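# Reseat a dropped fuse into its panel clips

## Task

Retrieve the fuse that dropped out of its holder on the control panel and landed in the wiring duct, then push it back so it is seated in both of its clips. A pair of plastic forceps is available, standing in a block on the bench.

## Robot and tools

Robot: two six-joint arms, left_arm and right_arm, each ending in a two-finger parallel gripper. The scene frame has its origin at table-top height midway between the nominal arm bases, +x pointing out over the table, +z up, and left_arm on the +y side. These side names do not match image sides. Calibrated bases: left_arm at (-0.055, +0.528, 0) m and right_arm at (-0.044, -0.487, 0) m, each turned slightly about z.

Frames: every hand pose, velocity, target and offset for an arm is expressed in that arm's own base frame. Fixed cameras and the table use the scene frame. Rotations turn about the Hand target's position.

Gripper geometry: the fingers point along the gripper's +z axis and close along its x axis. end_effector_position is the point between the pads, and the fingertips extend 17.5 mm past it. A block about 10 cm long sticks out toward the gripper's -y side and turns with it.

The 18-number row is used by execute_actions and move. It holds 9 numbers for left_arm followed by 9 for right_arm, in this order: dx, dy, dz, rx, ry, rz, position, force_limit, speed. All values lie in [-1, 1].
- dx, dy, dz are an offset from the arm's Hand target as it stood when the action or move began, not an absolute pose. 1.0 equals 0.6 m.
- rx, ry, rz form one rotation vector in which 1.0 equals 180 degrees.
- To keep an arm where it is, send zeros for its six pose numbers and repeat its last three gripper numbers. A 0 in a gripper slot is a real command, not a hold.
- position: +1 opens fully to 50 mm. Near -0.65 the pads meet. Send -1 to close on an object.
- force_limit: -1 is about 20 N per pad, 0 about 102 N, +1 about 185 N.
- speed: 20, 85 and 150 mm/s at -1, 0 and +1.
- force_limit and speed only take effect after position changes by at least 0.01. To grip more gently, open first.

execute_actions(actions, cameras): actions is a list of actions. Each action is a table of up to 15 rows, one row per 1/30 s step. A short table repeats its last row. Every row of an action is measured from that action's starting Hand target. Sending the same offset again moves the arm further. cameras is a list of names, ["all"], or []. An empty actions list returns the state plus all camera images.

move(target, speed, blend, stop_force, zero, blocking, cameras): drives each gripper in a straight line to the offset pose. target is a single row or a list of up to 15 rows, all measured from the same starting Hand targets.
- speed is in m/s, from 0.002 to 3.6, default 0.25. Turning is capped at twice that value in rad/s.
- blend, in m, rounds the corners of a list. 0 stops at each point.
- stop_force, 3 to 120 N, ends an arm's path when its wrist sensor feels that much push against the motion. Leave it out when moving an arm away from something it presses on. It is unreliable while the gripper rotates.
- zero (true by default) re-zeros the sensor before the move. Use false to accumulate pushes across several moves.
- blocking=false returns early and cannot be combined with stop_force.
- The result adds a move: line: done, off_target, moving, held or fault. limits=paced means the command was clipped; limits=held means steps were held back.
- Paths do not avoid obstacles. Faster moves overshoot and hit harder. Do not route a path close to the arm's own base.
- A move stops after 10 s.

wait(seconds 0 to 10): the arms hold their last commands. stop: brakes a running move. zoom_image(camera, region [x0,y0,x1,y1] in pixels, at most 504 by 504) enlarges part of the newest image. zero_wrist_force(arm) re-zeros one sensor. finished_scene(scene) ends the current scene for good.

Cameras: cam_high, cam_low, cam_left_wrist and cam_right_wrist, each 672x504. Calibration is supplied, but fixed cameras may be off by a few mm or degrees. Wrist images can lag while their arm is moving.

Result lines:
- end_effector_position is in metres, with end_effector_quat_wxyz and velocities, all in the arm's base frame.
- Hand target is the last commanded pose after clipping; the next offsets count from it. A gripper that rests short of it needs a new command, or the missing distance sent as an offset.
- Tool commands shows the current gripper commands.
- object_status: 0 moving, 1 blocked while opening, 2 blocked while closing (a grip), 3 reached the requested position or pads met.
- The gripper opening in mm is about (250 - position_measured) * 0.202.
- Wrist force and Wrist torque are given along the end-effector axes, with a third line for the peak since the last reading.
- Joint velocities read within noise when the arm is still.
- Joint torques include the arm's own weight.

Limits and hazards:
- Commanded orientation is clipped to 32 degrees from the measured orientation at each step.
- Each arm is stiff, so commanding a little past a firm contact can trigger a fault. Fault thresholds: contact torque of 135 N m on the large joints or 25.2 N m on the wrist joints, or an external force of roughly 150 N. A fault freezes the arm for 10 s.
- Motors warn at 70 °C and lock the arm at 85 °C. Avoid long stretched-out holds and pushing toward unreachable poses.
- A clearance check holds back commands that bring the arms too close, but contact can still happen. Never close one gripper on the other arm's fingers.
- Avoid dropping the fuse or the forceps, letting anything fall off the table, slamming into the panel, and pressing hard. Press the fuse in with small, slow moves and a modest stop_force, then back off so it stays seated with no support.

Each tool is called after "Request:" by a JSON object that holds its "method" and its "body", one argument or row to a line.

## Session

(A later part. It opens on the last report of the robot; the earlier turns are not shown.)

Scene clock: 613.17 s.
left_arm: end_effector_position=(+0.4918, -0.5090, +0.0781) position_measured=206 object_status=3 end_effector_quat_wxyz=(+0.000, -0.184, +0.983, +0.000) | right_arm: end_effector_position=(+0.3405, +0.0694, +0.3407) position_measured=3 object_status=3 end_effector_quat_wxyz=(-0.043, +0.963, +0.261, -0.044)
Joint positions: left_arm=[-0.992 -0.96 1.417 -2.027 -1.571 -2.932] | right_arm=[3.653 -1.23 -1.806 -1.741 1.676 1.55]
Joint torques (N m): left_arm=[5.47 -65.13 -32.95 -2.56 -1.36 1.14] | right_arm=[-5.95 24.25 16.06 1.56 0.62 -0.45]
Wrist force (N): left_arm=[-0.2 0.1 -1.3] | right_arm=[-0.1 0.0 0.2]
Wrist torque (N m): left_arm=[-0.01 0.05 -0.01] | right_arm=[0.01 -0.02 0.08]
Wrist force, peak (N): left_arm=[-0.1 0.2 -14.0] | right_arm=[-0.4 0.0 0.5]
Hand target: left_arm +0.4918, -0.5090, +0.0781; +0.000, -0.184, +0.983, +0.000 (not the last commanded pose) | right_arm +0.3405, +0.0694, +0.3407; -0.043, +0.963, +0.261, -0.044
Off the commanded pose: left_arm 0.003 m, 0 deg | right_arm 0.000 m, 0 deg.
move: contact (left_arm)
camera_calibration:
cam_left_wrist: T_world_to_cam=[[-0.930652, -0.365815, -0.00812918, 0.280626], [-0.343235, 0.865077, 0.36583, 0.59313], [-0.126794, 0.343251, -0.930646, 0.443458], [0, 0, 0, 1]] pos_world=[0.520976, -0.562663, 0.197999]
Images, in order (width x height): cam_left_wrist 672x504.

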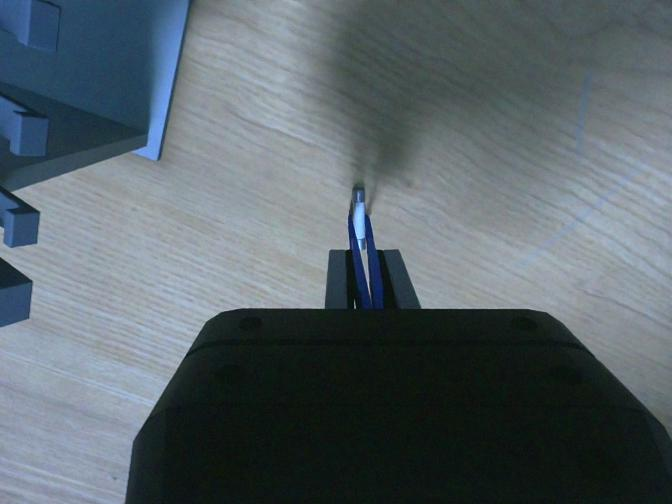

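Request:
{"method": "move", "body": {
  "target": [-0.0010,0.0026,0.0023,0,0,0,-0.355,-1,-1,0,0,0,0,0,0,1,1,1],
  "speed": 0.02
}}

Request:
{"method": "move", "body": {
  "target": [0,0,0,0,0,0,-0.46,-1,-1,0,0,0,0,0,0,1,1,1],
  "cameras": ["cam_left_wrist"]
}}

Request:
{"method": "zoom_image", "body": {
  "camera": "cam_left_wrist",
  "region": [300, 150, 420, 260]
}}

Scene clock: 620.63 s.
left_arm: end_effector_position=(+0.4912, -0.5075, +0.0795) position_measured=206 object_status=3 end_effector_quat_wxyz=(+0.000, -0.184, +0.983, +0.000) | right_arm: end_effector_position=(+0.3405, +0.0694, +0.3407) position_measured=3 object_status=3 end_effector_quat_wxyz=(-0.043, +0.963, +0.261, -0.044)
Joint positions: left_arm=[-0.992 -0.964 1.421 -2.027 -1.571 -2.931] | right_arm=[3.653 -1.23 -1.806 -1.741 1.676 1.55]
Joint torques (N m): left_arm=[6.66 -66.27 -16.73 -1.79 -1.53 1.26] | right_arm=[-5.75 23.87 16.67 1.73 0.61 -0.39]
Wrist force (N): left_arm=[0.0 0.2 -0.2] | right_arm=[0.2 0.2 0.2]
Wrist torque (N m): left_arm=[-0.05 0.02 -0.03] | right_arm=[0.03 -0.06 0.07]
Wrist force, peak (N): left_arm=[0.1 0.0 -1.5] | right_arm=[0.0 0.5 0.5]
Hand target: left_arm +0.4912, -0.5075, +0.0795; +0.000, -0.184, +0.983, +0.000 | right_arm +0.3405, +0.0694, +0.3407; -0.043, +0.963, +0.261, -0.044
Off the commanded pose: left_arm 0.000 m, 0 deg | right_arm 0.000 m, 0 deg.
move: done

Scene clock: 621.13 s.
left_arm: end_effector_position=(+0.4912, -0.5075, +0.0795) position_measured=221 object_status=3 end_effector_quat_wxyz=(+0.000, -0.184, +0.983, +0.000) | right_arm: end_effector_position=(+0.3405, +0.0694, +0.3407) position_measured=3 object_status=3 end_effector_quat_wxyz=(-0.043, +0.963, +0.261, -0.044)
Joint positions: left_arm=[-0.991 -0.964 1.421 -2.027 -1.571 -2.931] | right_arm=[3.653 -1.23 -1.806 -1.741 1.676 1.55]
Joint torques (N m): left_arm=[7.34 -65.8 -16.78 -1.75 -1.36 1.21] | right_arm=[-6.07 24.15 16.59 1.57 0.57 -0.3]
Wrist force (N): left_arm=[0.2 0.3 -0.2] | right_arm=[-0.2 0.1 0.0]
Wrist torque (N m): left_arm=[-0.02 -0.01 -0.04] | right_arm=[0.03 0.00 0.07]
Wrist force, peak (N): left_arm=[-0.3 0.2 -0.2] | right_arm=[-0.5 0.1 0.3]
Hand target: left_arm +0.4912, -0.5075, +0.0795; +0.000, -0.184, +0.983, +0.000 | right_arm +0.3405, +0.0694, +0.3407; -0.043, +0.963, +0.261, -0.044
Off the commanded pose: left_arm 0.000 m, 0 deg | right_arm 0.000 m, 0 deg.
move: done
camera_calibration:
cam_left_wrist: T_world_to_cam=[[-0.930663, -0.365786, -0.00821676, 0.280668], [-0.343242, 0.865088, 0.365798, 0.59113], [-0.126695, 0.343255, -0.930658, 0.444124], [0, 0, 0, 1]] pos_world=[0.520376, -0.561163, 0.199399]
Images, in order (width x height): cam_left_wrist 672x504.

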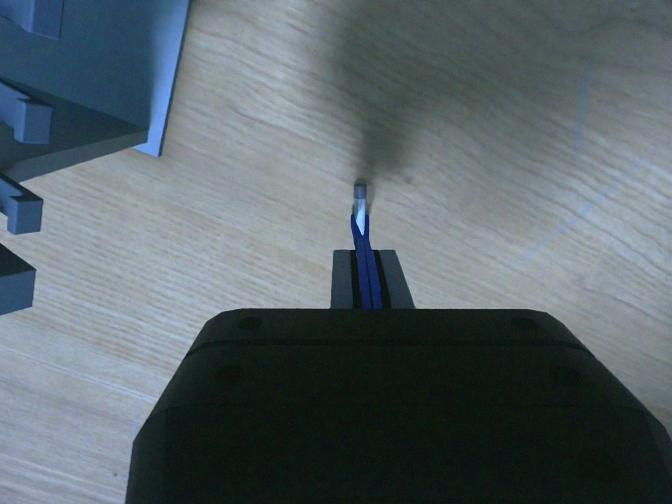

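Scaled by 4.200 from the camera's 672x504 image, which has a finer 960x720 frame.

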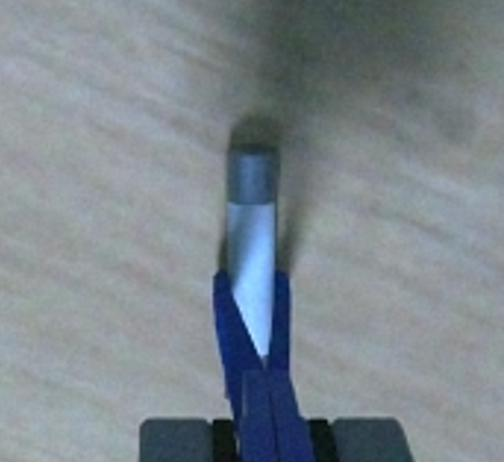

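Request:
{"method": "move", "body": {
  "target": [
    [0,0,0.1,0,0,0,-0.46,-1,-1,0,0,0,0,0,0,1,1,1],
    [-0.04,-0.05,0.2372,0,0,0,-0.46,-1,-1,0,0,0,0,0,0,1,1,1],
    [-0.0063,-0.1095,0.2372,-0.2027,-0.2996,0.3470,-0.46,-1,-1,0,0,0,0,0,0,1,1,1]
  ],
  "speed": [0.08,0.12,0.15],
  "blend": [0.01,0.01,0],
  "cameras": ["cam_left_wrist"]
}}

Request:
{"method": "zoom_image", "body": {
  "camera": "cam_left_wrist",
  "region": [280, 120, 440, 260]
}}

Scene clock: 642.83 s.
left_arm: end_effector_position=(+0.4874, -0.5731, +0.2218) position_measured=221 object_status=3 end_effector_quat_wxyz=(-0.363, +0.612, -0.604, +0.359) | right_arm: end_effector_position=(+0.3405, +0.0694, +0.3407) position_measured=3 object_status=3 end_effector_quat_wxyz=(-0.043, +0.963, +0.261, -0.044)
Joint positions: left_arm=[-1.359 -1.075 1.684 -2.529 -0.534 -4.313] | right_arm=[3.653 -1.23 -1.806 -1.741 1.676 1.55]
Joint torques (N m): left_arm=[-6.82 -34.1 -31.24 -1.92 4.57 -1.08] | right_arm=[-5.73 24.19 16.92 1.66 0.5 -0.36]
Wrist force (N): left_arm=[-0.2 0.9 -0.4] | right_arm=[0.0 -0.1 0.2]
Wrist torque (N m): left_arm=[-0.23 0.24 0.31] | right_arm=[-0.02 -0.03 0.07]
Wrist force, peak (N): left_arm=[-0.3 1.2 -0.3] | right_arm=[-0.7 0.4 0.3]
Hand target: left_arm +0.4874, -0.5732, +0.2218; -0.363, +0.612, -0.604, +0.359 | right_arm +0.3405, +0.0694, +0.3407; -0.043, +0.963, +0.261, -0.044
Off the commanded pose: left_arm 0.000 m, 0 deg | right_arm 0.000 m, 0 deg.
move: done
camera_calibration:
cam_left_wrist: T_world_to_cam=[[0.0224391, -0.999747, 0.00124255, -0.575723], [-0.765444, -0.0179797, -0.643252, 0.518108], [0.643112, 0.0134829, -0.765654, -0.00217558], [0, 0, 0, 1]] pos_world=[0.4109, -0.566233, 0.332323]
Images, in order (width x height): cam_left_wrist 672x504.

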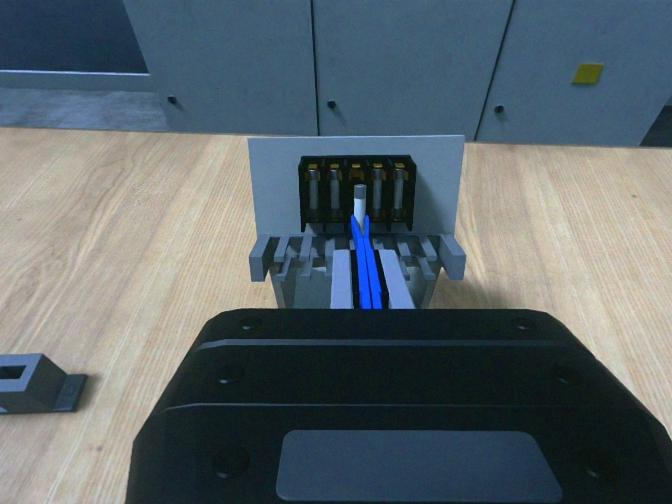

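Scaled by 3.150 from the camera's 672x504 image, which has a finer 960x720 frame.

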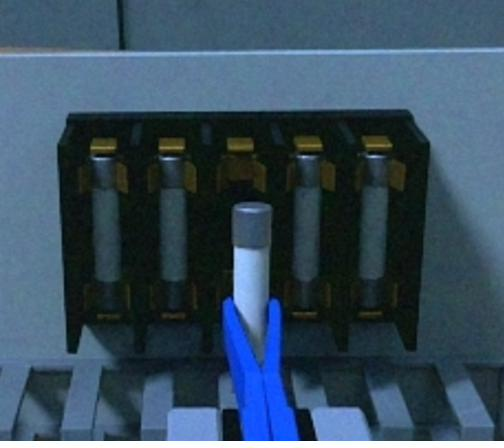

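Request:
{"method": "move", "body": {
  "target": [0.0375,0.0005,-0.0183,0,0,0,-0.46,-1,-1,0,0,0,0,0,0,1,1,1],
  "speed": 0.06,
  "cameras": ["cam_left_wrist"]
}}

Request:
{"method": "zoom_image", "body": {
  "camera": "cam_left_wrist",
  "region": [290, 140, 430, 250]
}}

Scene clock: 659.47 s.
left_arm: end_effector_position=(+0.5099, -0.5728, +0.2109) position_measured=221 object_status=3 end_effector_quat_wxyz=(-0.363, +0.612, -0.604, +0.359) | right_arm: end_effector_position=(+0.3405, +0.0694, +0.3407) position_measured=3 object_status=3 end_effector_quat_wxyz=(-0.043, +0.963, +0.261, -0.044)
Joint positions: left_arm=[-1.324 -1.03 1.661 -2.605 -0.547 -4.25] | right_arm=[3.653 -1.23 -1.806 -1.741 1.676 1.55]
Joint torques (N m): left_arm=[7.27 -36.29 -31.06 -5.17 -0.37 1.59] | right_arm=[-6.01 23.88 17.24 1.6 0.53 -0.15]
Wrist force (N): left_arm=[-0.5 0.9 -0.2] | right_arm=[0.0 0.2 0.3]
Wrist torque (N m): left_arm=[-0.22 0.29 0.22] | right_arm=[0.04 -0.02 0.07]
Wrist force, peak (N): left_arm=[-0.2 1.3 -1.0] | right_arm=[-0.3 0.2 0.6]
Hand target: left_arm +0.5099, -0.5729, +0.2109; -0.363, +0.612, -0.604, +0.359 | right_arm +0.3405, +0.0694, +0.3407; -0.043, +0.963, +0.261, -0.044
Off the commanded pose: left_arm 0.000 m, 0 deg | right_arm 0.000 m, 0 deg.
move: done
camera_calibration:
cam_left_wrist: T_world_to_cam=[[0.02258, -0.999744, 0.00123254, -0.575968], [-0.76544, -0.0180811, -0.643254, 0.528125], [0.643111, 0.0135813, -0.765652, -0.0249523], [0, 0, 0, 1]] pos_world=[0.4333, -0.565933, 0.321323]
Images, in order (width x height): cam_left_wrist 672x504.

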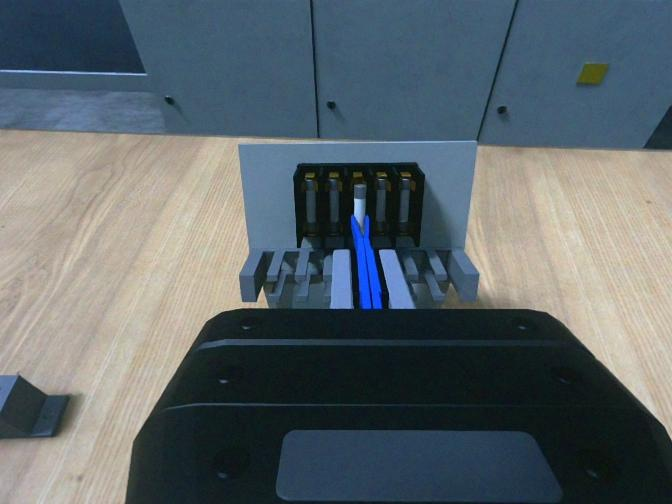

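Scaled by 3.600 from the camera's 672x504 image, which has a finer 960x720 frame.

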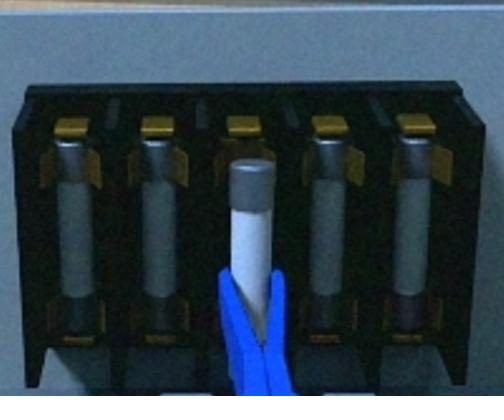

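Request:
{"method": "move", "body": {
  "target": [0.0149,0.0005,-0.0075,0,0,0,-0.46,-1,-1,0,0,0,0,0,0,1,1,1],
  "speed": 0.03,
  "stop_force": 4,
  "cameras": ["cam_left_wrist"]
}}

Request:
{"method": "zoom_image", "body": {
  "camera": "cam_left_wrist",
  "region": [290, 140, 430, 250]
}}

Scene clock: 671.97 s.
left_arm: end_effector_position=(+0.5189, -0.5726, +0.2064) position_measured=221 object_status=3 end_effector_quat_wxyz=(-0.363, +0.612, -0.604, +0.359) | right_arm: end_effector_position=(+0.3405, +0.0694, +0.3407) position_measured=3 object_status=3 end_effector_quat_wxyz=(-0.043, +0.963, +0.261, -0.044)
Joint positions: left_arm=[-1.31 -1.012 1.651 -2.634 -0.552 -4.225] | right_arm=[3.653 -1.23 -1.806 -1.741 1.676 1.55]
Joint torques (N m): left_arm=[8.52 -36.54 -30.46 -5.12 -0.33 1.33] | right_arm=[-5.57 23.65 17.39 1.64 0.67 -0.15]
Wrist force (N): left_arm=[-0.4 1.1 -0.1] | right_arm=[-0.3 -0.1 0.1]
Wrist torque (N m): left_arm=[-0.18 0.29 0.23] | right_arm=[-0.01 0.02 0.07]
Wrist force, peak (N): left_arm=[-0.6 1.3 -0.2] | right_arm=[-0.4 0.0 0.7]
Hand target: left_arm +0.5189, -0.5726, +0.2064; -0.363, +0.612, -0.604, +0.359 | right_arm +0.3405, +0.0694, +0.3407; -0.043, +0.963, +0.261, -0.044
Off the commanded pose: left_arm 0.000 m, 0 deg | right_arm 0.000 m, 0 deg.
move: done
camera_calibration:
cam_left_wrist: T_world_to_cam=[[0.02258, -0.999744, 0.00123254, -0.575866], [-0.76544, -0.0180811, -0.643254, 0.532124], [0.643111, 0.0135813, -0.765652, -0.0341898], [0, 0, 0, 1]] pos_world=[0.4423, -0.565633, 0.316823]
Images, in order (width x height): cam_left_wrist 672x504.

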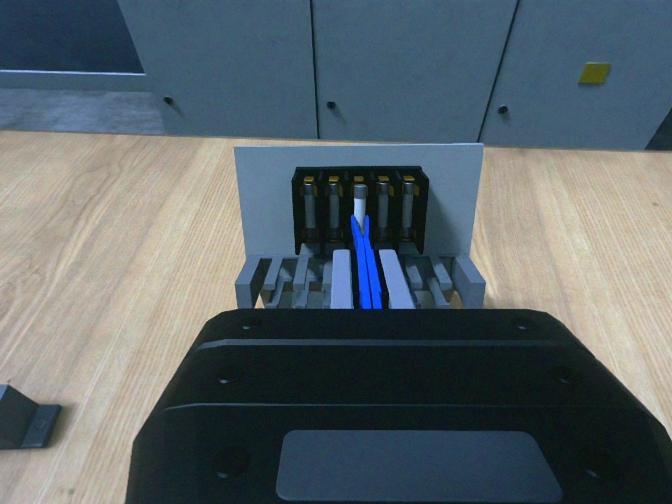

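Scaled by 3.600 from the camera's 672x504 image, which has a finer 960x720 frame.

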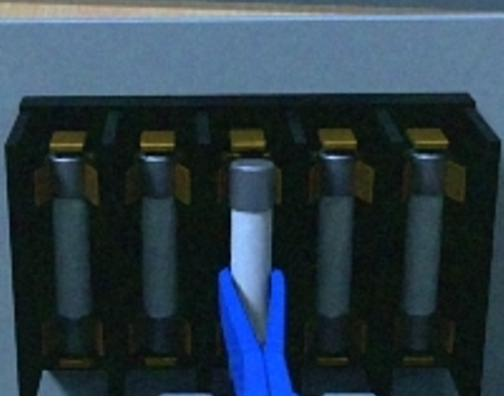

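Request:
{"method": "move", "body": {
  "target": [0.0088,0.0001,-0.0043,0,0,0,-0.46,-1,-1,0,0,0,0,0,0,1,1,1],
  "speed": 0.01,
  "stop_force": 4,
  "cameras": ["cam_left_wrist"]
}}

Request:
{"method": "zoom_image", "body": {
  "camera": "cam_left_wrist",
  "region": [290, 140, 430, 250]
}}

Scene clock: 681.90 s.
left_arm: end_effector_position=(+0.5242, -0.5725, +0.2038) position_measured=221 object_status=3 end_effector_quat_wxyz=(-0.363, +0.612, -0.604, +0.359) | right_arm: end_effector_position=(+0.3405, +0.0694, +0.3407) position_measured=3 object_status=3 end_effector_quat_wxyz=(-0.043, +0.963, +0.261, -0.044)
Joint positions: left_arm=[-1.302 -1.002 1.644 -2.649 -0.556 -4.211] | right_arm=[3.653 -1.23 -1.806 -1.741 1.676 1.55]
Joint torques (N m): left_arm=[7.69 -36.54 -31.1 -5.1 -0.34 1.21] | right_arm=[-6.12 24.26 17.25 1.68 0.56 -0.16]
Wrist force (N): left_arm=[-0.6 1.0 -0.3] | right_arm=[0.0 0.3 0.4]
Wrist torque (N m): left_arm=[-0.20 0.31 0.23] | right_arm=[0.05 -0.03 0.07]
Wrist force, peak (N): left_arm=[-0.5 1.4 -0.1] | right_arm=[-0.3 0.6 0.4]
Hand target: left_arm +0.5242, -0.5725, +0.2038; -0.363, +0.612, -0.604, +0.359 | right_arm +0.3405, +0.0694, +0.3407; -0.043, +0.963, +0.261, -0.044
Off the commanded pose: left_arm 0.000 m, 0 deg | right_arm 0.000 m, 0 deg.
move: done
camera_calibration:
cam_left_wrist: T_world_to_cam=[[0.02258, -0.999744, 0.00123254, -0.575983], [-0.76544, -0.0180811, -0.643254, 0.534509], [0.643111, 0.0135813, -0.765652, -0.039589], [0, 0, 0, 1]] pos_world=[0.4476, -0.565633, 0.314223]
Images, in order (width x height): cam_left_wrist 672x504.

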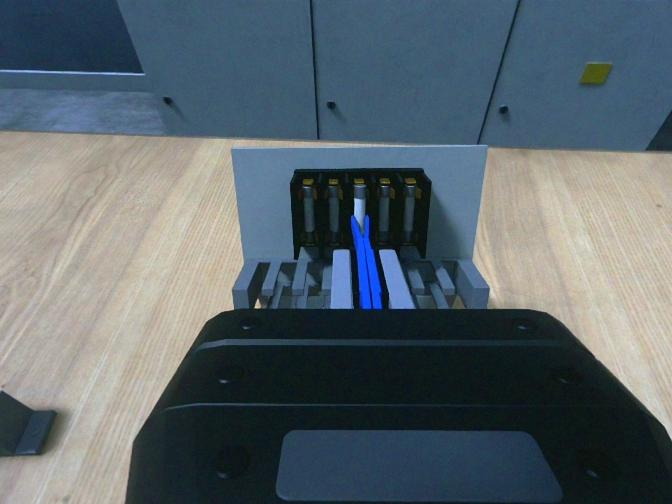

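Scaled by 3.600 from the camera's 672x504 image, which has a finer 960x720 frame.

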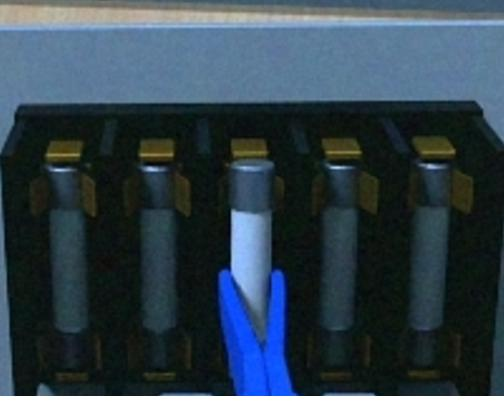

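Request:
{"method": "move", "body": {
  "target": [0.0040,0.0004,-0.0031,0,0,0,-0.46,-1,-1,0,0,0,0,0,0,1,1,1],
  "speed": 0.01,
  "stop_force": 4,
  "cameras": ["cam_left_wrist"]
}}

Request:
{"method": "zoom_image", "body": {
  "camera": "cam_left_wrist",
  "region": [290, 140, 430, 250]
}}

Scene clock: 695.57 s.
left_arm: end_effector_position=(+0.5266, -0.5723, +0.2019) position_measured=221 object_status=3 end_effector_quat_wxyz=(-0.363, +0.612, -0.604, +0.359) | right_arm: end_effector_position=(+0.3405, +0.0694, +0.3407) position_measured=3 object_status=3 end_effector_quat_wxyz=(-0.043, +0.963, +0.261, -0.044)
Joint positions: left_arm=[-1.298 -0.996 1.642 -2.658 -0.557 -4.205] | right_arm=[3.653 -1.23 -1.806 -1.741 1.676 1.55]
Joint torques (N m): left_arm=[8.19 -37.03 -31 -5.08 -0.52 1.48] | right_arm=[-5.86 23.91 17.31 1.65 0.59 -0.11]
Wrist force (N): left_arm=[-0.2 1.1 -0.2] | right_arm=[-0.3 0.1 0.3]
Wrist torque (N m): left_arm=[-0.18 0.26 0.23] | right_arm=[0.02 0.02 0.07]
Wrist force, peak (N): left_arm=[-0.4 1.4 -0.3] | right_arm=[-0.2 0.3 0.6]
Hand target: left_arm +0.5266, -0.5723, +0.2019; -0.363, +0.612, -0.604, +0.359 | right_arm +0.3405, +0.0694, +0.3407; -0.043, +0.963, +0.261, -0.044
Off the commanded pose: left_arm 0.000 m, 0 deg | right_arm 0.000 m, 0 deg.
move: done
camera_calibration:
cam_left_wrist: T_world_to_cam=[[0.02258, -0.999744, 0.00123254, -0.575734], [-0.76544, -0.0180811, -0.643254, 0.535129], [0.643111, 0.0135813, -0.765652, -0.0425912], [0, 0, 0, 1]] pos_world=[0.45, -0.565333, 0.312323]
Images, in order (width x height): cam_left_wrist 672x504.

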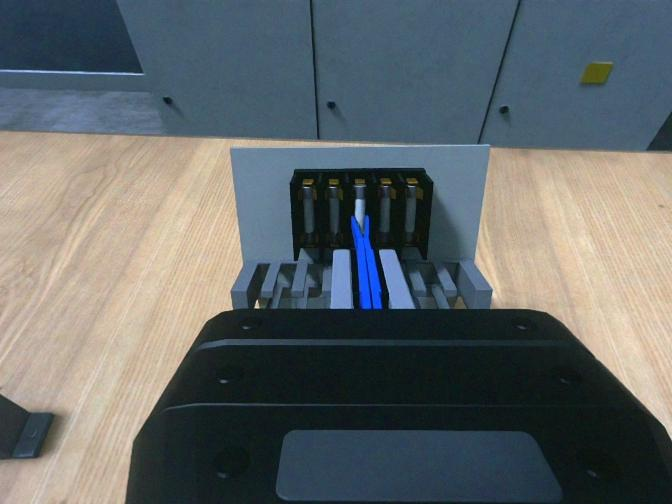

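Scaled by 3.600 from the camera's 672x504 image, which has a finer 960x720 frame.

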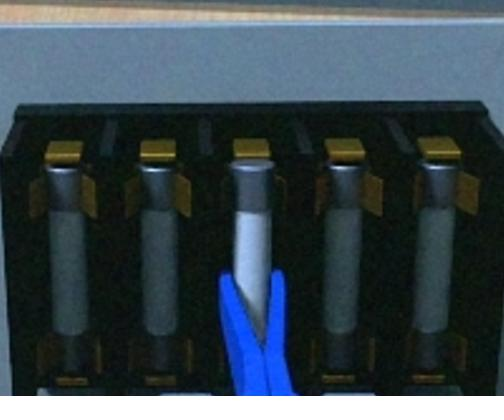

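Request:
{"method": "move", "body": {
  "target": [0.0044,0.0001,-0.0024,0,0,0,-0.46,-1,-1,0,0,0,0,0,0,1,1,1],
  "speed": 0.01,
  "stop_force": 4,
  "cameras": ["cam_left_wrist"]
}}

Request:
{"method": "zoom_image", "body": {
  "camera": "cam_left_wrist",
  "region": [290, 140, 430, 250]
}}

Scene clock: 703.00 s.
left_arm: end_effector_position=(+0.5292, -0.5722, +0.2005) position_measured=221 object_status=3 end_effector_quat_wxyz=(-0.363, +0.612, -0.604, +0.359) | right_arm: end_effector_position=(+0.3405, +0.0694, +0.3407) position_measured=3 object_status=3 end_effector_quat_wxyz=(-0.043, +0.963, +0.261, -0.044)
Joint positions: left_arm=[-1.294 -0.991 1.639 -2.666 -0.559 -4.198] | right_arm=[3.653 -1.23 -1.806 -1.741 1.676 1.55]
Joint torques (N m): left_arm=[8.36 -38.12 -30.66 -5.02 -0.49 1.15] | right_arm=[-5.79 24.09 17.69 1.64 0.55 -0.01]
Wrist force (N): left_arm=[-0.3 1.0 -0.2] | right_arm=[0.0 0.0 0.3]
Wrist torque (N m): left_arm=[-0.21 0.27 0.23] | right_arm=[0.01 -0.02 0.07]
Wrist force, peak (N): left_arm=[-0.5 1.4 0.0] | right_arm=[-0.6 0.2 0.3]
Hand target: left_arm +0.5292, -0.5722, +0.2005; -0.363, +0.612, -0.604, +0.359 | right_arm +0.3405, +0.0694, +0.3407; -0.043, +0.963, +0.261, -0.044
Off the commanded pose: left_arm 0.000 m, 0 deg | right_arm 0.000 m, 0 deg.
move: done
camera_calibration:
cam_left_wrist: T_world_to_cam=[[0.02258, -0.999744, 0.00123254, -0.575791], [-0.76544, -0.0180811, -0.643254, 0.536219], [0.643111, 0.0135813, -0.765652, -0.0453352], [0, 0, 0, 1]] pos_world=[0.4526, -0.565333, 0.310923]
Images, in order (width x height): cam_left_wrist 672x504.

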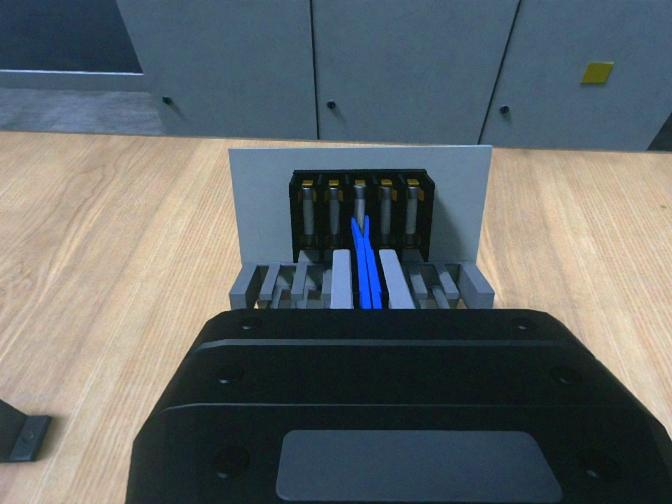

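Scaled by 3.600 from the camera's 672x504 image, which has a finer 960x720 frame.

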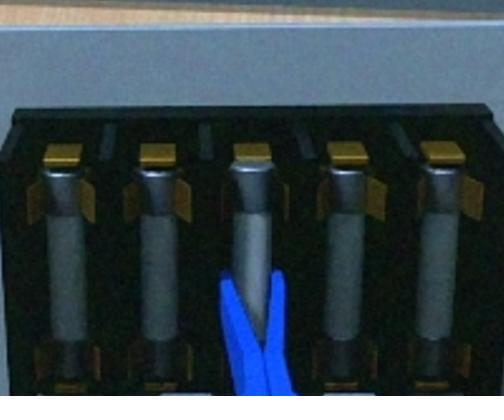

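Request:
{"method": "move", "body": {
  "target": [
    [-0.0044,-0.0001,0.0024,0,0,0,-0.46,-1,-1,0,0,0,0,0,0,1,1,1],
    [-0.0054,-0.0001,0.0005,0,0,0,-0.46,-1,-1,0,0,0,0,0,0,1,1,1],
    [-0.0010,0,-0.0019,0,0,0,-0.46,-1,-1,0,0,0,0,0,0,1,1,1]
  ],
  "speed": 0.01,
  "stop_force": 4,
  "cameras": ["cam_left_wrist"]
}}

Request:
{"method": "zoom_image", "body": {
  "camera": "cam_left_wrist",
  "region": [290, 140, 430, 250]
}}

Scene clock: 715.63 s.
left_arm: end_effector_position=(+0.5286, -0.5722, +0.1993) position_measured=221 object_status=3 end_effector_quat_wxyz=(-0.363, +0.612, -0.604, +0.359) | right_arm: end_effector_position=(+0.3405, +0.0694, +0.3407) position_measured=3 object_status=3 end_effector_quat_wxyz=(-0.043, +0.963, +0.261, -0.044)
Joint positions: left_arm=[-1.295 -0.99 1.641 -2.668 -0.559 -4.2] | right_arm=[3.653 -1.23 -1.806 -1.741 1.676 1.55]
Joint torques (N m): left_arm=[7.68 -37.72 -31.16 -5.16 -0.4 1.35] | right_arm=[-5.29 23.69 18.09 1.67 0.59 -0.02]
Wrist force (N): left_arm=[-0.1 1.2 -0.1] | right_arm=[0.2 0.2 0.4]
Wrist torque (N m): left_arm=[-0.18 0.25 0.23] | right_arm=[0.04 -0.06 0.07]
Wrist force, peak (N): left_arm=[-0.4 1.5 0.0] | right_arm=[-0.2 0.1 0.7]
Hand target: left_arm +0.5286, -0.5722, +0.1993; -0.363, +0.612, -0.604, +0.359 | right_arm +0.3405, +0.0694, +0.3407; -0.043, +0.963, +0.261, -0.044
Off the commanded pose: left_arm 0.000 m, 0 deg | right_arm 0.000 m, 0 deg.
move: done
camera_calibration:
cam_left_wrist: T_world_to_cam=[[0.02258, -0.999744, 0.00123254, -0.575777], [-0.76544, -0.0180811, -0.643254, 0.535052], [0.643111, 0.0135813, -0.765652, -0.0457916], [0, 0, 0, 1]] pos_world=[0.452, -0.565333, 0.309823]
Images, in order (width x height): cam_left_wrist 672x504.

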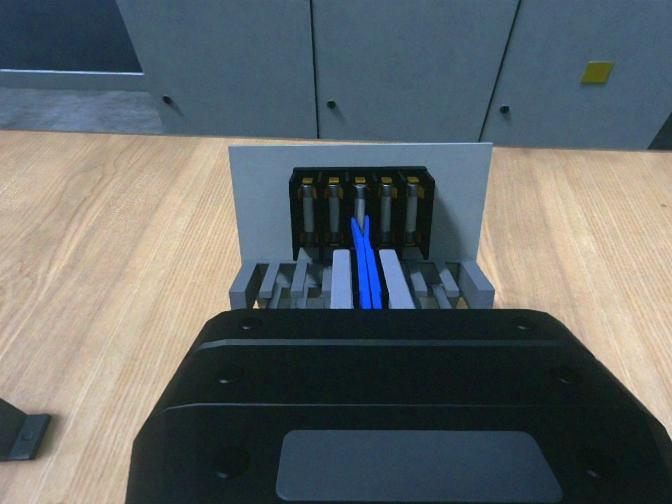

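Scaled by 3.600 from the camera's 672x504 image, which has a finer 960x720 frame.

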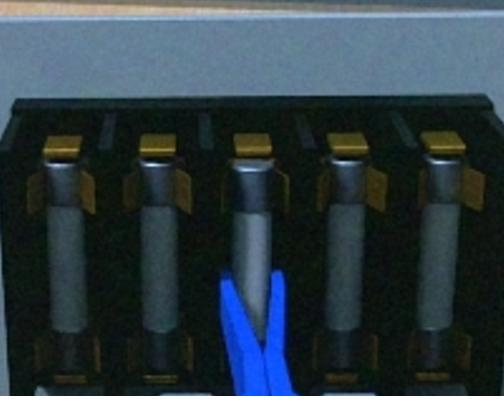

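Request:
{"method": "move", "body": {
  "target": [0.0073,0.0001,-0.0040,0,0,0,-0.46,-1,-1,0,0,0,0,0,0,1,1,1],
  "speed": 0.01,
  "stop_force": 4,
  "cameras": ["cam_left_wrist"]
}}

Request:
{"method": "zoom_image", "body": {
  "camera": "cam_left_wrist",
  "region": [290, 140, 430, 250]
}}

Scene clock: 720.53 s.
left_arm: end_effector_position=(+0.5330, -0.5721, +0.1969) position_measured=221 object_status=3 end_effector_quat_wxyz=(-0.363, +0.612, -0.604, +0.359) | right_arm: end_effector_position=(+0.3405, +0.0694, +0.3407) position_measured=3 object_status=3 end_effector_quat_wxyz=(-0.043, +0.963, +0.261, -0.044)
Joint positions: left_arm=[-1.289 -0.981 1.635 -2.681 -0.561 -4.188] | right_arm=[3.653 -1.23 -1.806 -1.741 1.676 1.55]
Joint torques (N m): left_arm=[7.86 -37.62 -30.79 -5.11 -0.41 1.32] | right_arm=[-5.49 23.94 17.68 1.68 0.53 0.12]
Wrist force (N): left_arm=[-0.1 1.1 -0.4] | right_arm=[0.1 0.2 -0.1]
Wrist torque (N m): left_arm=[-0.18 0.27 0.23] | right_arm=[0.04 -0.04 0.06]
Wrist force, peak (N): left_arm=[-0.4 1.3 0.0] | right_arm=[-0.4 0.4 0.5]
Hand target: left_arm +0.5330, -0.5721, +0.1969; -0.363, +0.612, -0.604, +0.359 | right_arm +0.3405, +0.0694, +0.3407; -0.043, +0.963, +0.261, -0.044
Off the commanded pose: left_arm 0.000 m, 0 deg | right_arm 0.000 m, 0 deg.
move: done
camera_calibration:
cam_left_wrist: T_world_to_cam=[[0.02258, -0.999744, 0.00123254, -0.575773], [-0.76544, -0.0180811, -0.643254, 0.536878], [0.643111, 0.0135813, -0.765652, -0.0504602], [0, 0, 0, 1]] pos_world=[0.4564, -0.565233, 0.307423]
Images, in order (width x height): cam_left_wrist 672x504.

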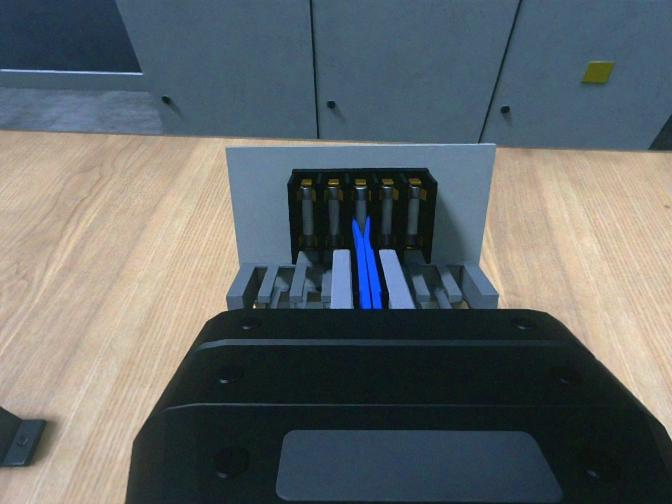

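Scaled by 3.600 from the camera's 672x504 image, which has a finer 960x720 frame.

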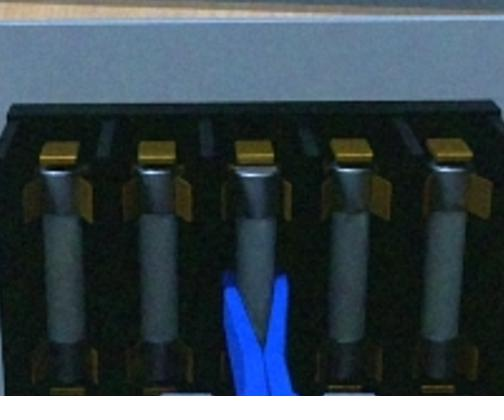

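Request:
{"method": "move", "body": {
  "target": [
    [0,0,0,0,0,0,-0.40,-1,-1,0,0,0,0,0,0,1,1,1],
    [0,0,0,0,0,0,-0.355,-1,-1,0,0,0,0,0,0,1,1,1]
  ],
  "cameras": ["cam_left_wrist"]
}}

Request:
{"method": "zoom_image", "body": {
  "camera": "cam_left_wrist",
  "region": [290, 140, 430, 250]
}}

Scene clock: 727.03 s.
left_arm: end_effector_position=(+0.5330, -0.5721, +0.1969) position_measured=206 object_status=3 end_effector_quat_wxyz=(-0.363, +0.612, -0.604, +0.359) | right_arm: end_effector_position=(+0.3405, +0.0694, +0.3407) position_measured=3 object_status=3 end_effector_quat_wxyz=(-0.043, +0.963, +0.261, -0.044)
Joint positions: left_arm=[-1.289 -0.981 1.635 -2.681 -0.561 -4.188] | right_arm=[3.653 -1.23 -1.806 -1.741 1.676 1.55]
Joint torques (N m): left_arm=[6.37 -38.11 -30.32 -4.99 -0.14 1.11] | right_arm=[-5.07 23.93 18.43 1.76 0.5 0.06]
Wrist force (N): left_arm=[-0.1 1.1 0.0] | right_arm=[-0.2 0.0 0.1]
Wrist torque (N m): left_arm=[-0.18 0.25 0.23] | right_arm=[0.01 0.01 0.06]
Wrist force, peak (N): left_arm=[-0.5 1.2 -0.6] | right_arm=[-0.3 0.5 0.4]
Hand target: left_arm +0.5330, -0.5721, +0.1969; -0.363, +0.612, -0.604, +0.359 | right_arm +0.3405, +0.0694, +0.3407; -0.043, +0.963, +0.261, -0.044
Off the commanded pose: left_arm 0.000 m, 0 deg | right_arm 0.000 m, 0 deg.
move: done
camera_calibration:
cam_left_wrist: T_world_to_cam=[[0.02258, -0.999744, 0.00123254, -0.575773], [-0.76544, -0.0180811, -0.643254, 0.536878], [0.643111, 0.0135813, -0.765652, -0.0504602], [0, 0, 0, 1]] pos_world=[0.4564, -0.565233, 0.307423]
Images, in order (width x height): cam_left_wrist 672x504.

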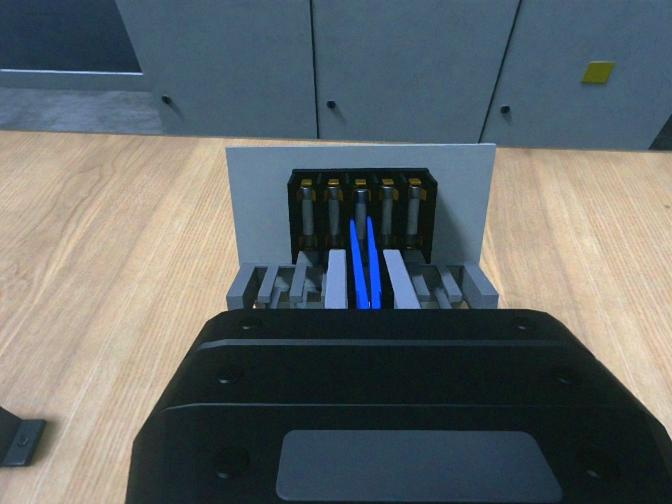

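Scaled by 3.600 from the camera's 672x504 image, which has a finer 960x720 frame.

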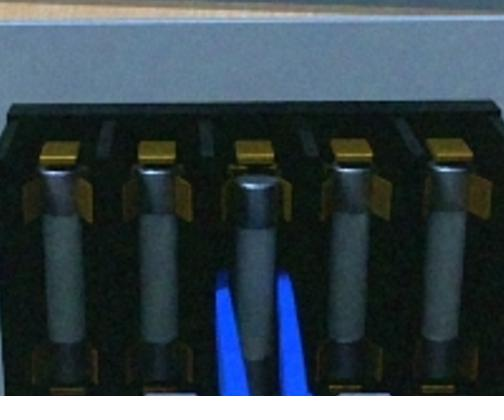

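Request:
{"method": "move", "body": {
  "target": [
    [-0.0293,-0.0004,0.0159,0,0,0,-0.355,-1,-1,0,0,0,0,0,0,1,1,1],
    [-0.0513,-0.0007,0.0278,0,0,0,-0.355,-1,-1,0,0,0,0,0,0,1,1,1]
  ],
  "speed": [0.02,0.06],
  "cameras": ["cam_left_wrist"]
}}

Request:
{"method": "zoom_image", "body": {
  "camera": "cam_left_wrist",
  "region": [290, 130, 430, 240]
}}

Scene clock: 736.03 s.
left_arm: end_effector_position=(+0.5022, -0.5725, +0.2136) position_measured=206 object_status=3 end_effector_quat_wxyz=(-0.363, +0.612, -0.604, +0.359) | right_arm: end_effector_position=(+0.3405, +0.0694, +0.3407) position_measured=3 object_status=3 end_effector_quat_wxyz=(-0.043, +0.963, +0.261, -0.044)
Joint positions: left_arm=[-1.336 -1.045 1.672 -2.583 -0.542 -4.271] | right_arm=[3.653 -1.23 -1.806 -1.741 1.676 1.55]
Joint torques (N m): left_arm=[-6.31 -60.32 -15.9 -1.7 4.63 -1.19] | right_arm=[-4.92 23.77 18.4 1.84 0.59 0.11]
Wrist force (N): left_arm=[-0.4 0.9 -0.1] | right_arm=[0.0 0.2 0.1]
Wrist torque (N m): left_arm=[-0.21 0.28 0.32] | right_arm=[0.03 -0.02 0.07]
Wrist force, peak (N): left_arm=[-0.5 1.2 -0.5] | right_arm=[-0.4 0.6 0.3]
Hand target: left_arm +0.5022, -0.5726, +0.2136; -0.363, +0.612, -0.604, +0.359 | right_arm +0.3405, +0.0694, +0.3407; -0.043, +0.963, +0.261, -0.044
Off the commanded pose: left_arm 0.000 m, 0 deg | right_arm 0.000 m, 0 deg.
move: done
camera_calibration:
cam_left_wrist: T_world_to_cam=[[0.022439, -0.999747, 0.00124181, -0.575442], [-0.765401, -0.0179782, -0.643302, 0.52403], [0.643162, 0.0134846, -0.765612, -0.0180264], [0, 0, 0, 1]] pos_world=[0.4256, -0.565633, 0.324023]
Images, in order (width x height): cam_left_wrist 672x504.

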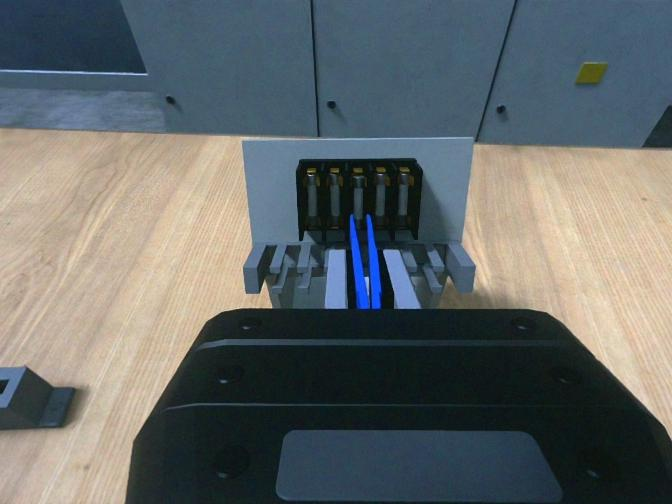

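Scaled by 3.600 from the camera's 672x504 image, which has a finer 960x720 frame.

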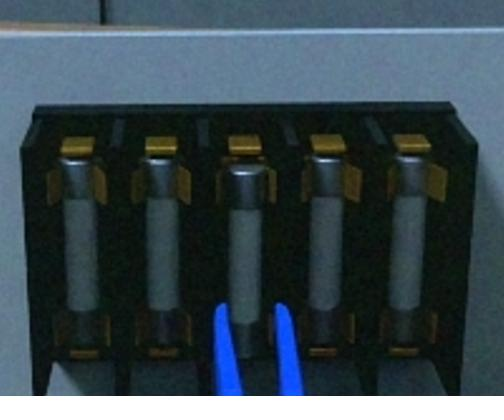

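Request:
{"method": "move", "body": {
  "target": [0,0,0,0,0,0,-0.97,-0.5,-1,0,0,0,0,0,0,1,1,1],
  "cameras": ["cam_left_wrist"]
}}

Request:
{"method": "zoom_image", "body": {
  "camera": "cam_left_wrist",
  "region": [290, 130, 430, 240]
}}

Scene clock: 740.37 s.
left_arm: end_effector_position=(+0.5022, -0.5725, +0.2136) position_measured=223 object_status=2 end_effector_quat_wxyz=(-0.363, +0.612, -0.604, +0.359) | right_arm: end_effector_position=(+0.3405, +0.0694, +0.3407) position_measured=3 object_status=3 end_effector_quat_wxyz=(-0.043, +0.963, +0.261, -0.044)
Joint positions: left_arm=[-1.336 -1.045 1.672 -2.583 -0.542 -4.271] | right_arm=[3.653 -1.23 -1.806 -1.741 1.676 1.55]
Joint torques (N m): left_arm=[-6.81 -59.9 -16.47 -2.02 4.45 -1.31] | right_arm=[-5.11 23.82 18.09 1.76 0.44 0.12]
Wrist force (N): left_arm=[-0.5 1.0 -0.2] | right_arm=[0.1 0.0 0.2]
Wrist torque (N m): left_arm=[-0.21 0.29 0.32] | right_arm=[0.00 -0.04 0.07]
Wrist force, peak (N): left_arm=[-0.6 1.2 0.0] | right_arm=[-0.4 0.4 0.5]
Hand target: left_arm +0.5022, -0.5726, +0.2136; -0.363, +0.612, -0.604, +0.359 | right_arm +0.3405, +0.0694, +0.3407; -0.043, +0.963, +0.261, -0.044
Off the commanded pose: left_arm 0.000 m, 0 deg | right_arm 0.000 m, 0 deg.
move: done
camera_calibration:
cam_left_wrist: T_world_to_cam=[[0.0225045, -0.999746, 0.00116703, -0.575445], [-0.765442, -0.0179812, -0.643253, 0.52403], [0.643111, 0.0135828, -0.765653, -0.0179358], [0, 0, 0, 1]] pos_world=[0.4256, -0.565633, 0.324023]
Images, in order (width x height): cam_left_wrist 672x504.

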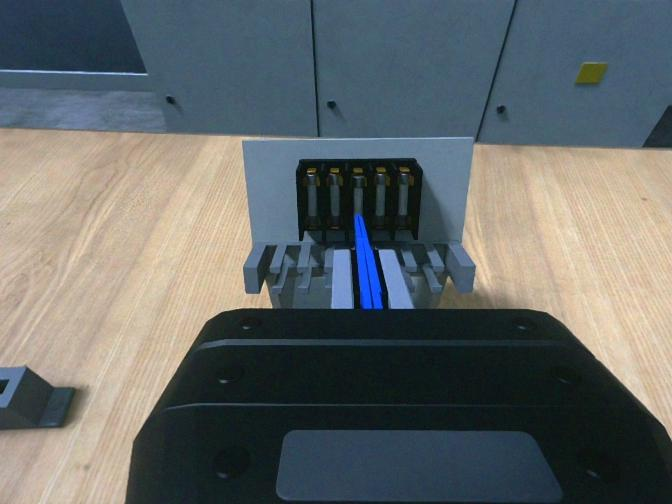

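Scaled by 3.600 from the camera's 672x504 image, which has a finer 960x720 frame.

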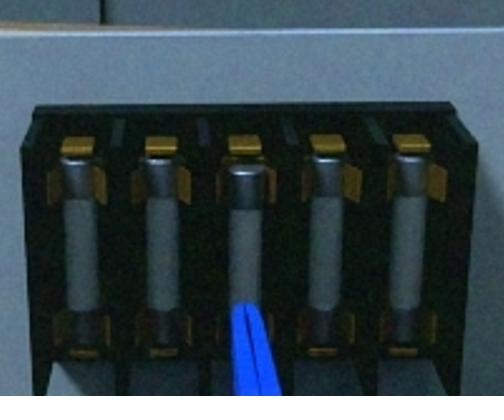

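Request:
{"method": "move", "body": {
  "target": [
    [0.0176,-0.0022,-0.0095,0,0,0,-0.97,-0.5,-1,0,0,0,0,0,0,1,1,1],
    [0.0440,-0.0018,-0.0238,0,0,0,-0.97,-0.5,-1,0,0,0,0,0,0,1,1,1]
  ],
  "speed": [0.05,0.01],
  "stop_force": 6,
  "cameras": ["cam_left_wrist"]
}}

Request:
{"method": "zoom_image", "body": {
  "camera": "cam_left_wrist",
  "region": [290, 140, 430, 250]
}}

Scene clock: 757.17 s.
left_arm: end_effector_position=(+0.5271, -0.5737, +0.2001) position_measured=223 object_status=2 end_effector_quat_wxyz=(-0.363, +0.612, -0.604, +0.359) | right_arm: end_effector_position=(+0.3405, +0.0694, +0.3407) position_measured=3 object_status=3 end_effector_quat_wxyz=(-0.043, +0.963, +0.261, -0.044)
Joint positions: left_arm=[-1.298 -0.991 1.639 -2.66 -0.557 -4.205] | right_arm=[3.653 -1.23 -1.806 -1.741 1.676 1.55]
Joint torques (N m): left_arm=[-6.2 -62.91 -14.7 -2.07 4.52 -1.3] | right_arm=[-4.92 23.86 18.89 1.82 0.51 0.22]
Wrist force (N): left_arm=[-0.5 1.1 0.0] | right_arm=[-0.1 -0.2 0.0]
Wrist torque (N m): left_arm=[-0.19 0.31 0.32] | right_arm=[-0.02 -0.01 0.07]
Wrist force, peak (N): left_arm=[-0.3 1.2 -6.9] | right_arm=[-0.5 -0.2 0.5]
Hand target: left_arm +0.5271, -0.5737, +0.2001; -0.363, +0.612, -0.604, +0.359 (not the last commanded pose) | right_arm +0.3405, +0.0694, +0.3407; -0.043, +0.963, +0.261, -0.044
Off the commanded pose: left_arm 0.002 m, 0 deg | right_arm 0.000 m, 0 deg.
move: contact (left_arm); path passed 1 of 2 targets
camera_calibration:
cam_left_wrist: T_world_to_cam=[[0.0225146, -0.999746, 0.00130805, -0.577238], [-0.765441, -0.0180796, -0.643252, 0.534392], [0.643112, 0.0134813, -0.765653, -0.0442508], [0, 0, 0, 1]] pos_world=[0.4505, -0.566833, 0.310623]
Images, in order (width x height): cam_left_wrist 672x504.

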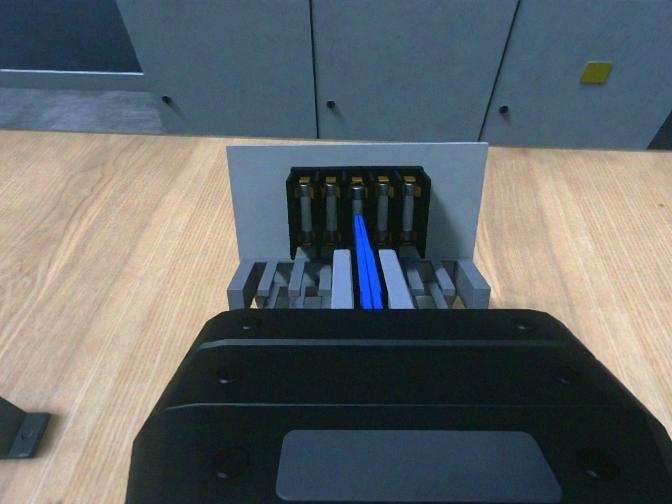

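Scaled by 3.600 from the camera's 672x504 image, which has a finer 960x720 frame.

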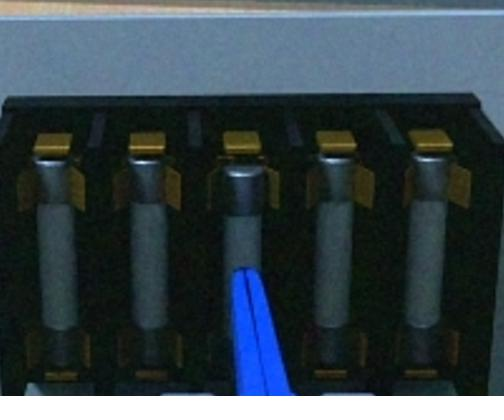

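Request:
{"method": "move", "body": {
  "target": [
    [-0.0044,0,0.0024,0,0,0,-0.97,-0.5,-1,0,0,0,0,0,0,1,1,1],
    [-0.0067,0,-0.0020,0,0,0,-0.97,-0.5,-1,0,0,0,0,0,0,1,1,1],
    [0.0022,0.0001,-0.0068,0,0,0,-0.97,-0.5,-1,0,0,0,0,0,0,1,1,1]
  ],
  "speed": 0.015,
  "stop_force": 6,
  "cameras": ["cam_left_wrist"]
}}

Request:
{"method": "zoom_image", "body": {
  "camera": "cam_left_wrist",
  "region": [290, 140, 430, 250]
}}

Scene clock: 773.87 s.
left_arm: end_effector_position=(+0.5262, -0.5736, +0.1973) position_measured=223 object_status=2 end_effector_quat_wxyz=(-0.363, +0.612, -0.604, +0.359) | right_arm: end_effector_position=(+0.3405, +0.0694, +0.3407) position_measured=3 object_status=3 end_effector_quat_wxyz=(-0.043, +0.963, +0.261, -0.044)
Joint positions: left_arm=[-1.3 -0.988 1.642 -2.665 -0.557 -4.207] | right_arm=[3.653 -1.23 -1.806 -1.741 1.676 1.55]
Joint torques (N m): left_arm=[-6.57 -61.8 -14.66 -1.94 4.46 -1.37] | right_arm=[-5.07 24.35 18.81 1.79 0.52 0.38]
Wrist force (N): left_arm=[-0.4 1.1 0.0] | right_arm=[-0.4 0.1 0.3]
Wrist torque (N m): left_arm=[-0.18 0.28 0.32] | right_arm=[0.02 0.04 0.07]
Wrist force, peak (N): left_arm=[0.2 1.4 -7.9] | right_arm=[-0.4 0.5 0.5]
Hand target: left_arm +0.5262, -0.5736, +0.1973; -0.363, +0.612, -0.604, +0.359 (not the last commanded pose) | right_arm +0.3405, +0.0694, +0.3407; -0.043, +0.963, +0.261, -0.044
Off the commanded pose: left_arm 0.003 m, 0 deg | right_arm 0.000 m, 0 deg.
move: contact (left_arm); path passed 2 of 3 targets
camera_calibration:
cam_left_wrist: T_world_to_cam=[[0.02258, -0.999744, 0.00123254, -0.577119], [-0.76544, -0.0180811, -0.643254, 0.531839], [0.643111, 0.0135813, -0.765652, -0.045837], [0, 0, 0, 1]] pos_world=[0.4496, -0.566733, 0.307723]
Images, in order (width x height): cam_left_wrist 672x504.

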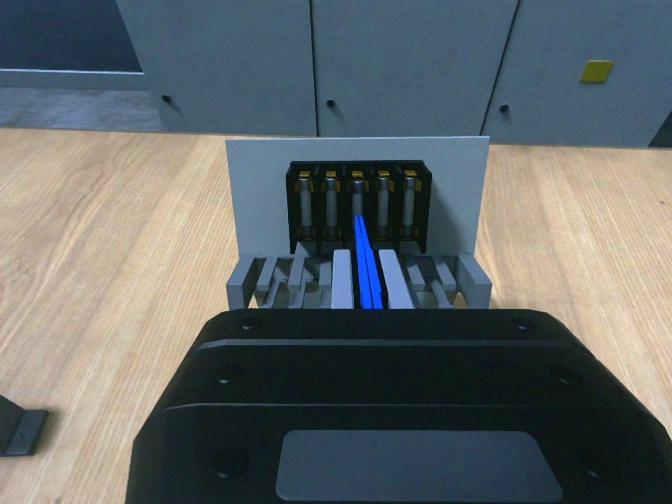

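Scaled by 3.600 from the camera's 672x504 image, which has a finer 960x720 frame.

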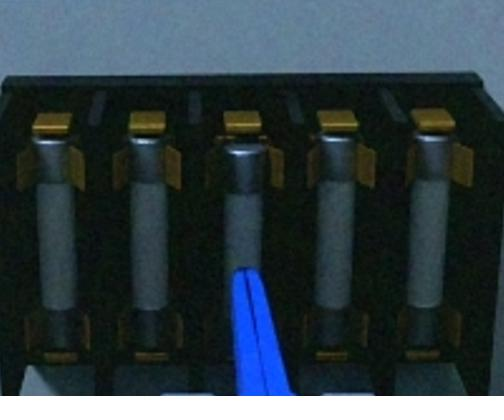

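Request:
{"method": "move", "body": {
  "target": [0.0103,0.0002,-0.0056,0,0,0,-0.97,-0.5,-1,0,0,0,0,0,0,1,1,1],
  "speed": 0.01,
  "stop_force": 20,
  "cameras": ["cam_left_wrist"]
}}

Request:
{"method": "zoom_image", "body": {
  "camera": "cam_left_wrist",
  "region": [290, 140, 430, 250]
}}

Scene clock: 781.13 s.
left_arm: end_effector_position=(+0.5294, -0.5736, +0.1955) position_measured=223 object_status=2 end_effector_quat_wxyz=(-0.363, +0.612, -0.604, +0.359) | right_arm: end_effector_position=(+0.3405, +0.0694, +0.3407) position_measured=3 object_status=3 end_effector_quat_wxyz=(-0.043, +0.963, +0.261, -0.044)
Joint positions: left_arm=[-1.295 -0.981 1.638 -2.675 -0.559 -4.199] | right_arm=[3.653 -1.23 -1.806 -1.741 1.676 1.55]
Joint torques (N m): left_arm=[2.91 -56.42 -12.78 -1.31 4.89 -1.14] | right_arm=[-5.09 24.16 18.59 1.84 0.6 0.27]
Wrist force (N): left_arm=[-0.3 3.2 -20.1] | right_arm=[-0.2 0.2 0.0]
Wrist torque (N m): left_arm=[-0.09 0.28 0.32] | right_arm=[0.03 0.01 0.07]
Wrist force, peak (N): left_arm=[0.1 5.8 -37.4] | right_arm=[-0.4 0.1 0.8]
Hand target: left_arm +0.5294, -0.5736, +0.1955; -0.363, +0.612, -0.604, +0.359 (not the last commanded pose) | right_arm +0.3405, +0.0694, +0.3407; -0.043, +0.963, +0.261, -0.044
Off the commanded pose: left_arm 0.003 m, 0 deg | right_arm 0.000 m, 0 deg.
move: contact (left_arm)
camera_calibration:
cam_left_wrist: T_world_to_cam=[[0.0225146, -0.999746, 0.00130805, -0.577084], [-0.765441, -0.0180796, -0.643252, 0.533197], [0.643112, 0.0134813, -0.765653, -0.0492546], [0, 0, 0, 1]] pos_world=[0.4528, -0.566633, 0.306023]
Images, in order (width x height): cam_left_wrist 672x504.

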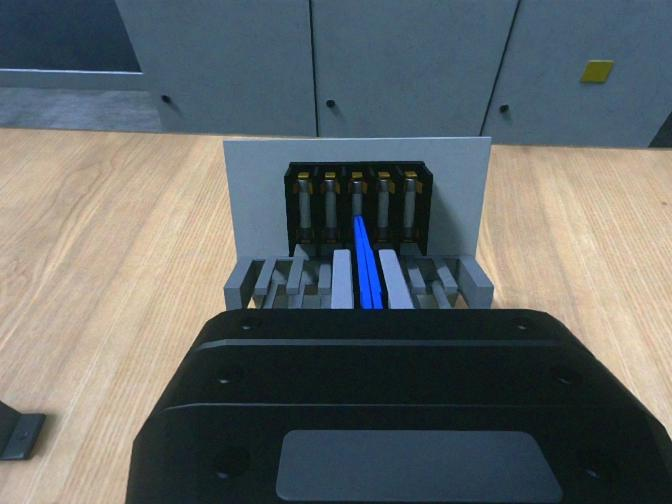

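Scaled by 3.600 from the camera's 672x504 image, which has a finer 960x720 frame.

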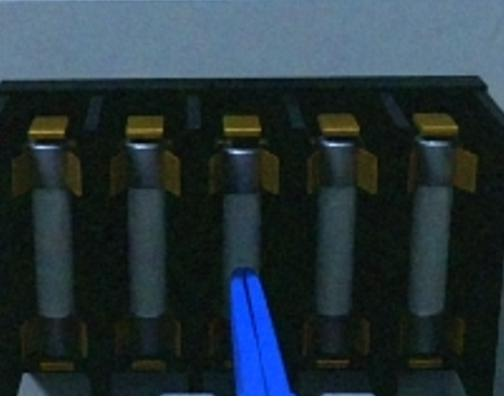

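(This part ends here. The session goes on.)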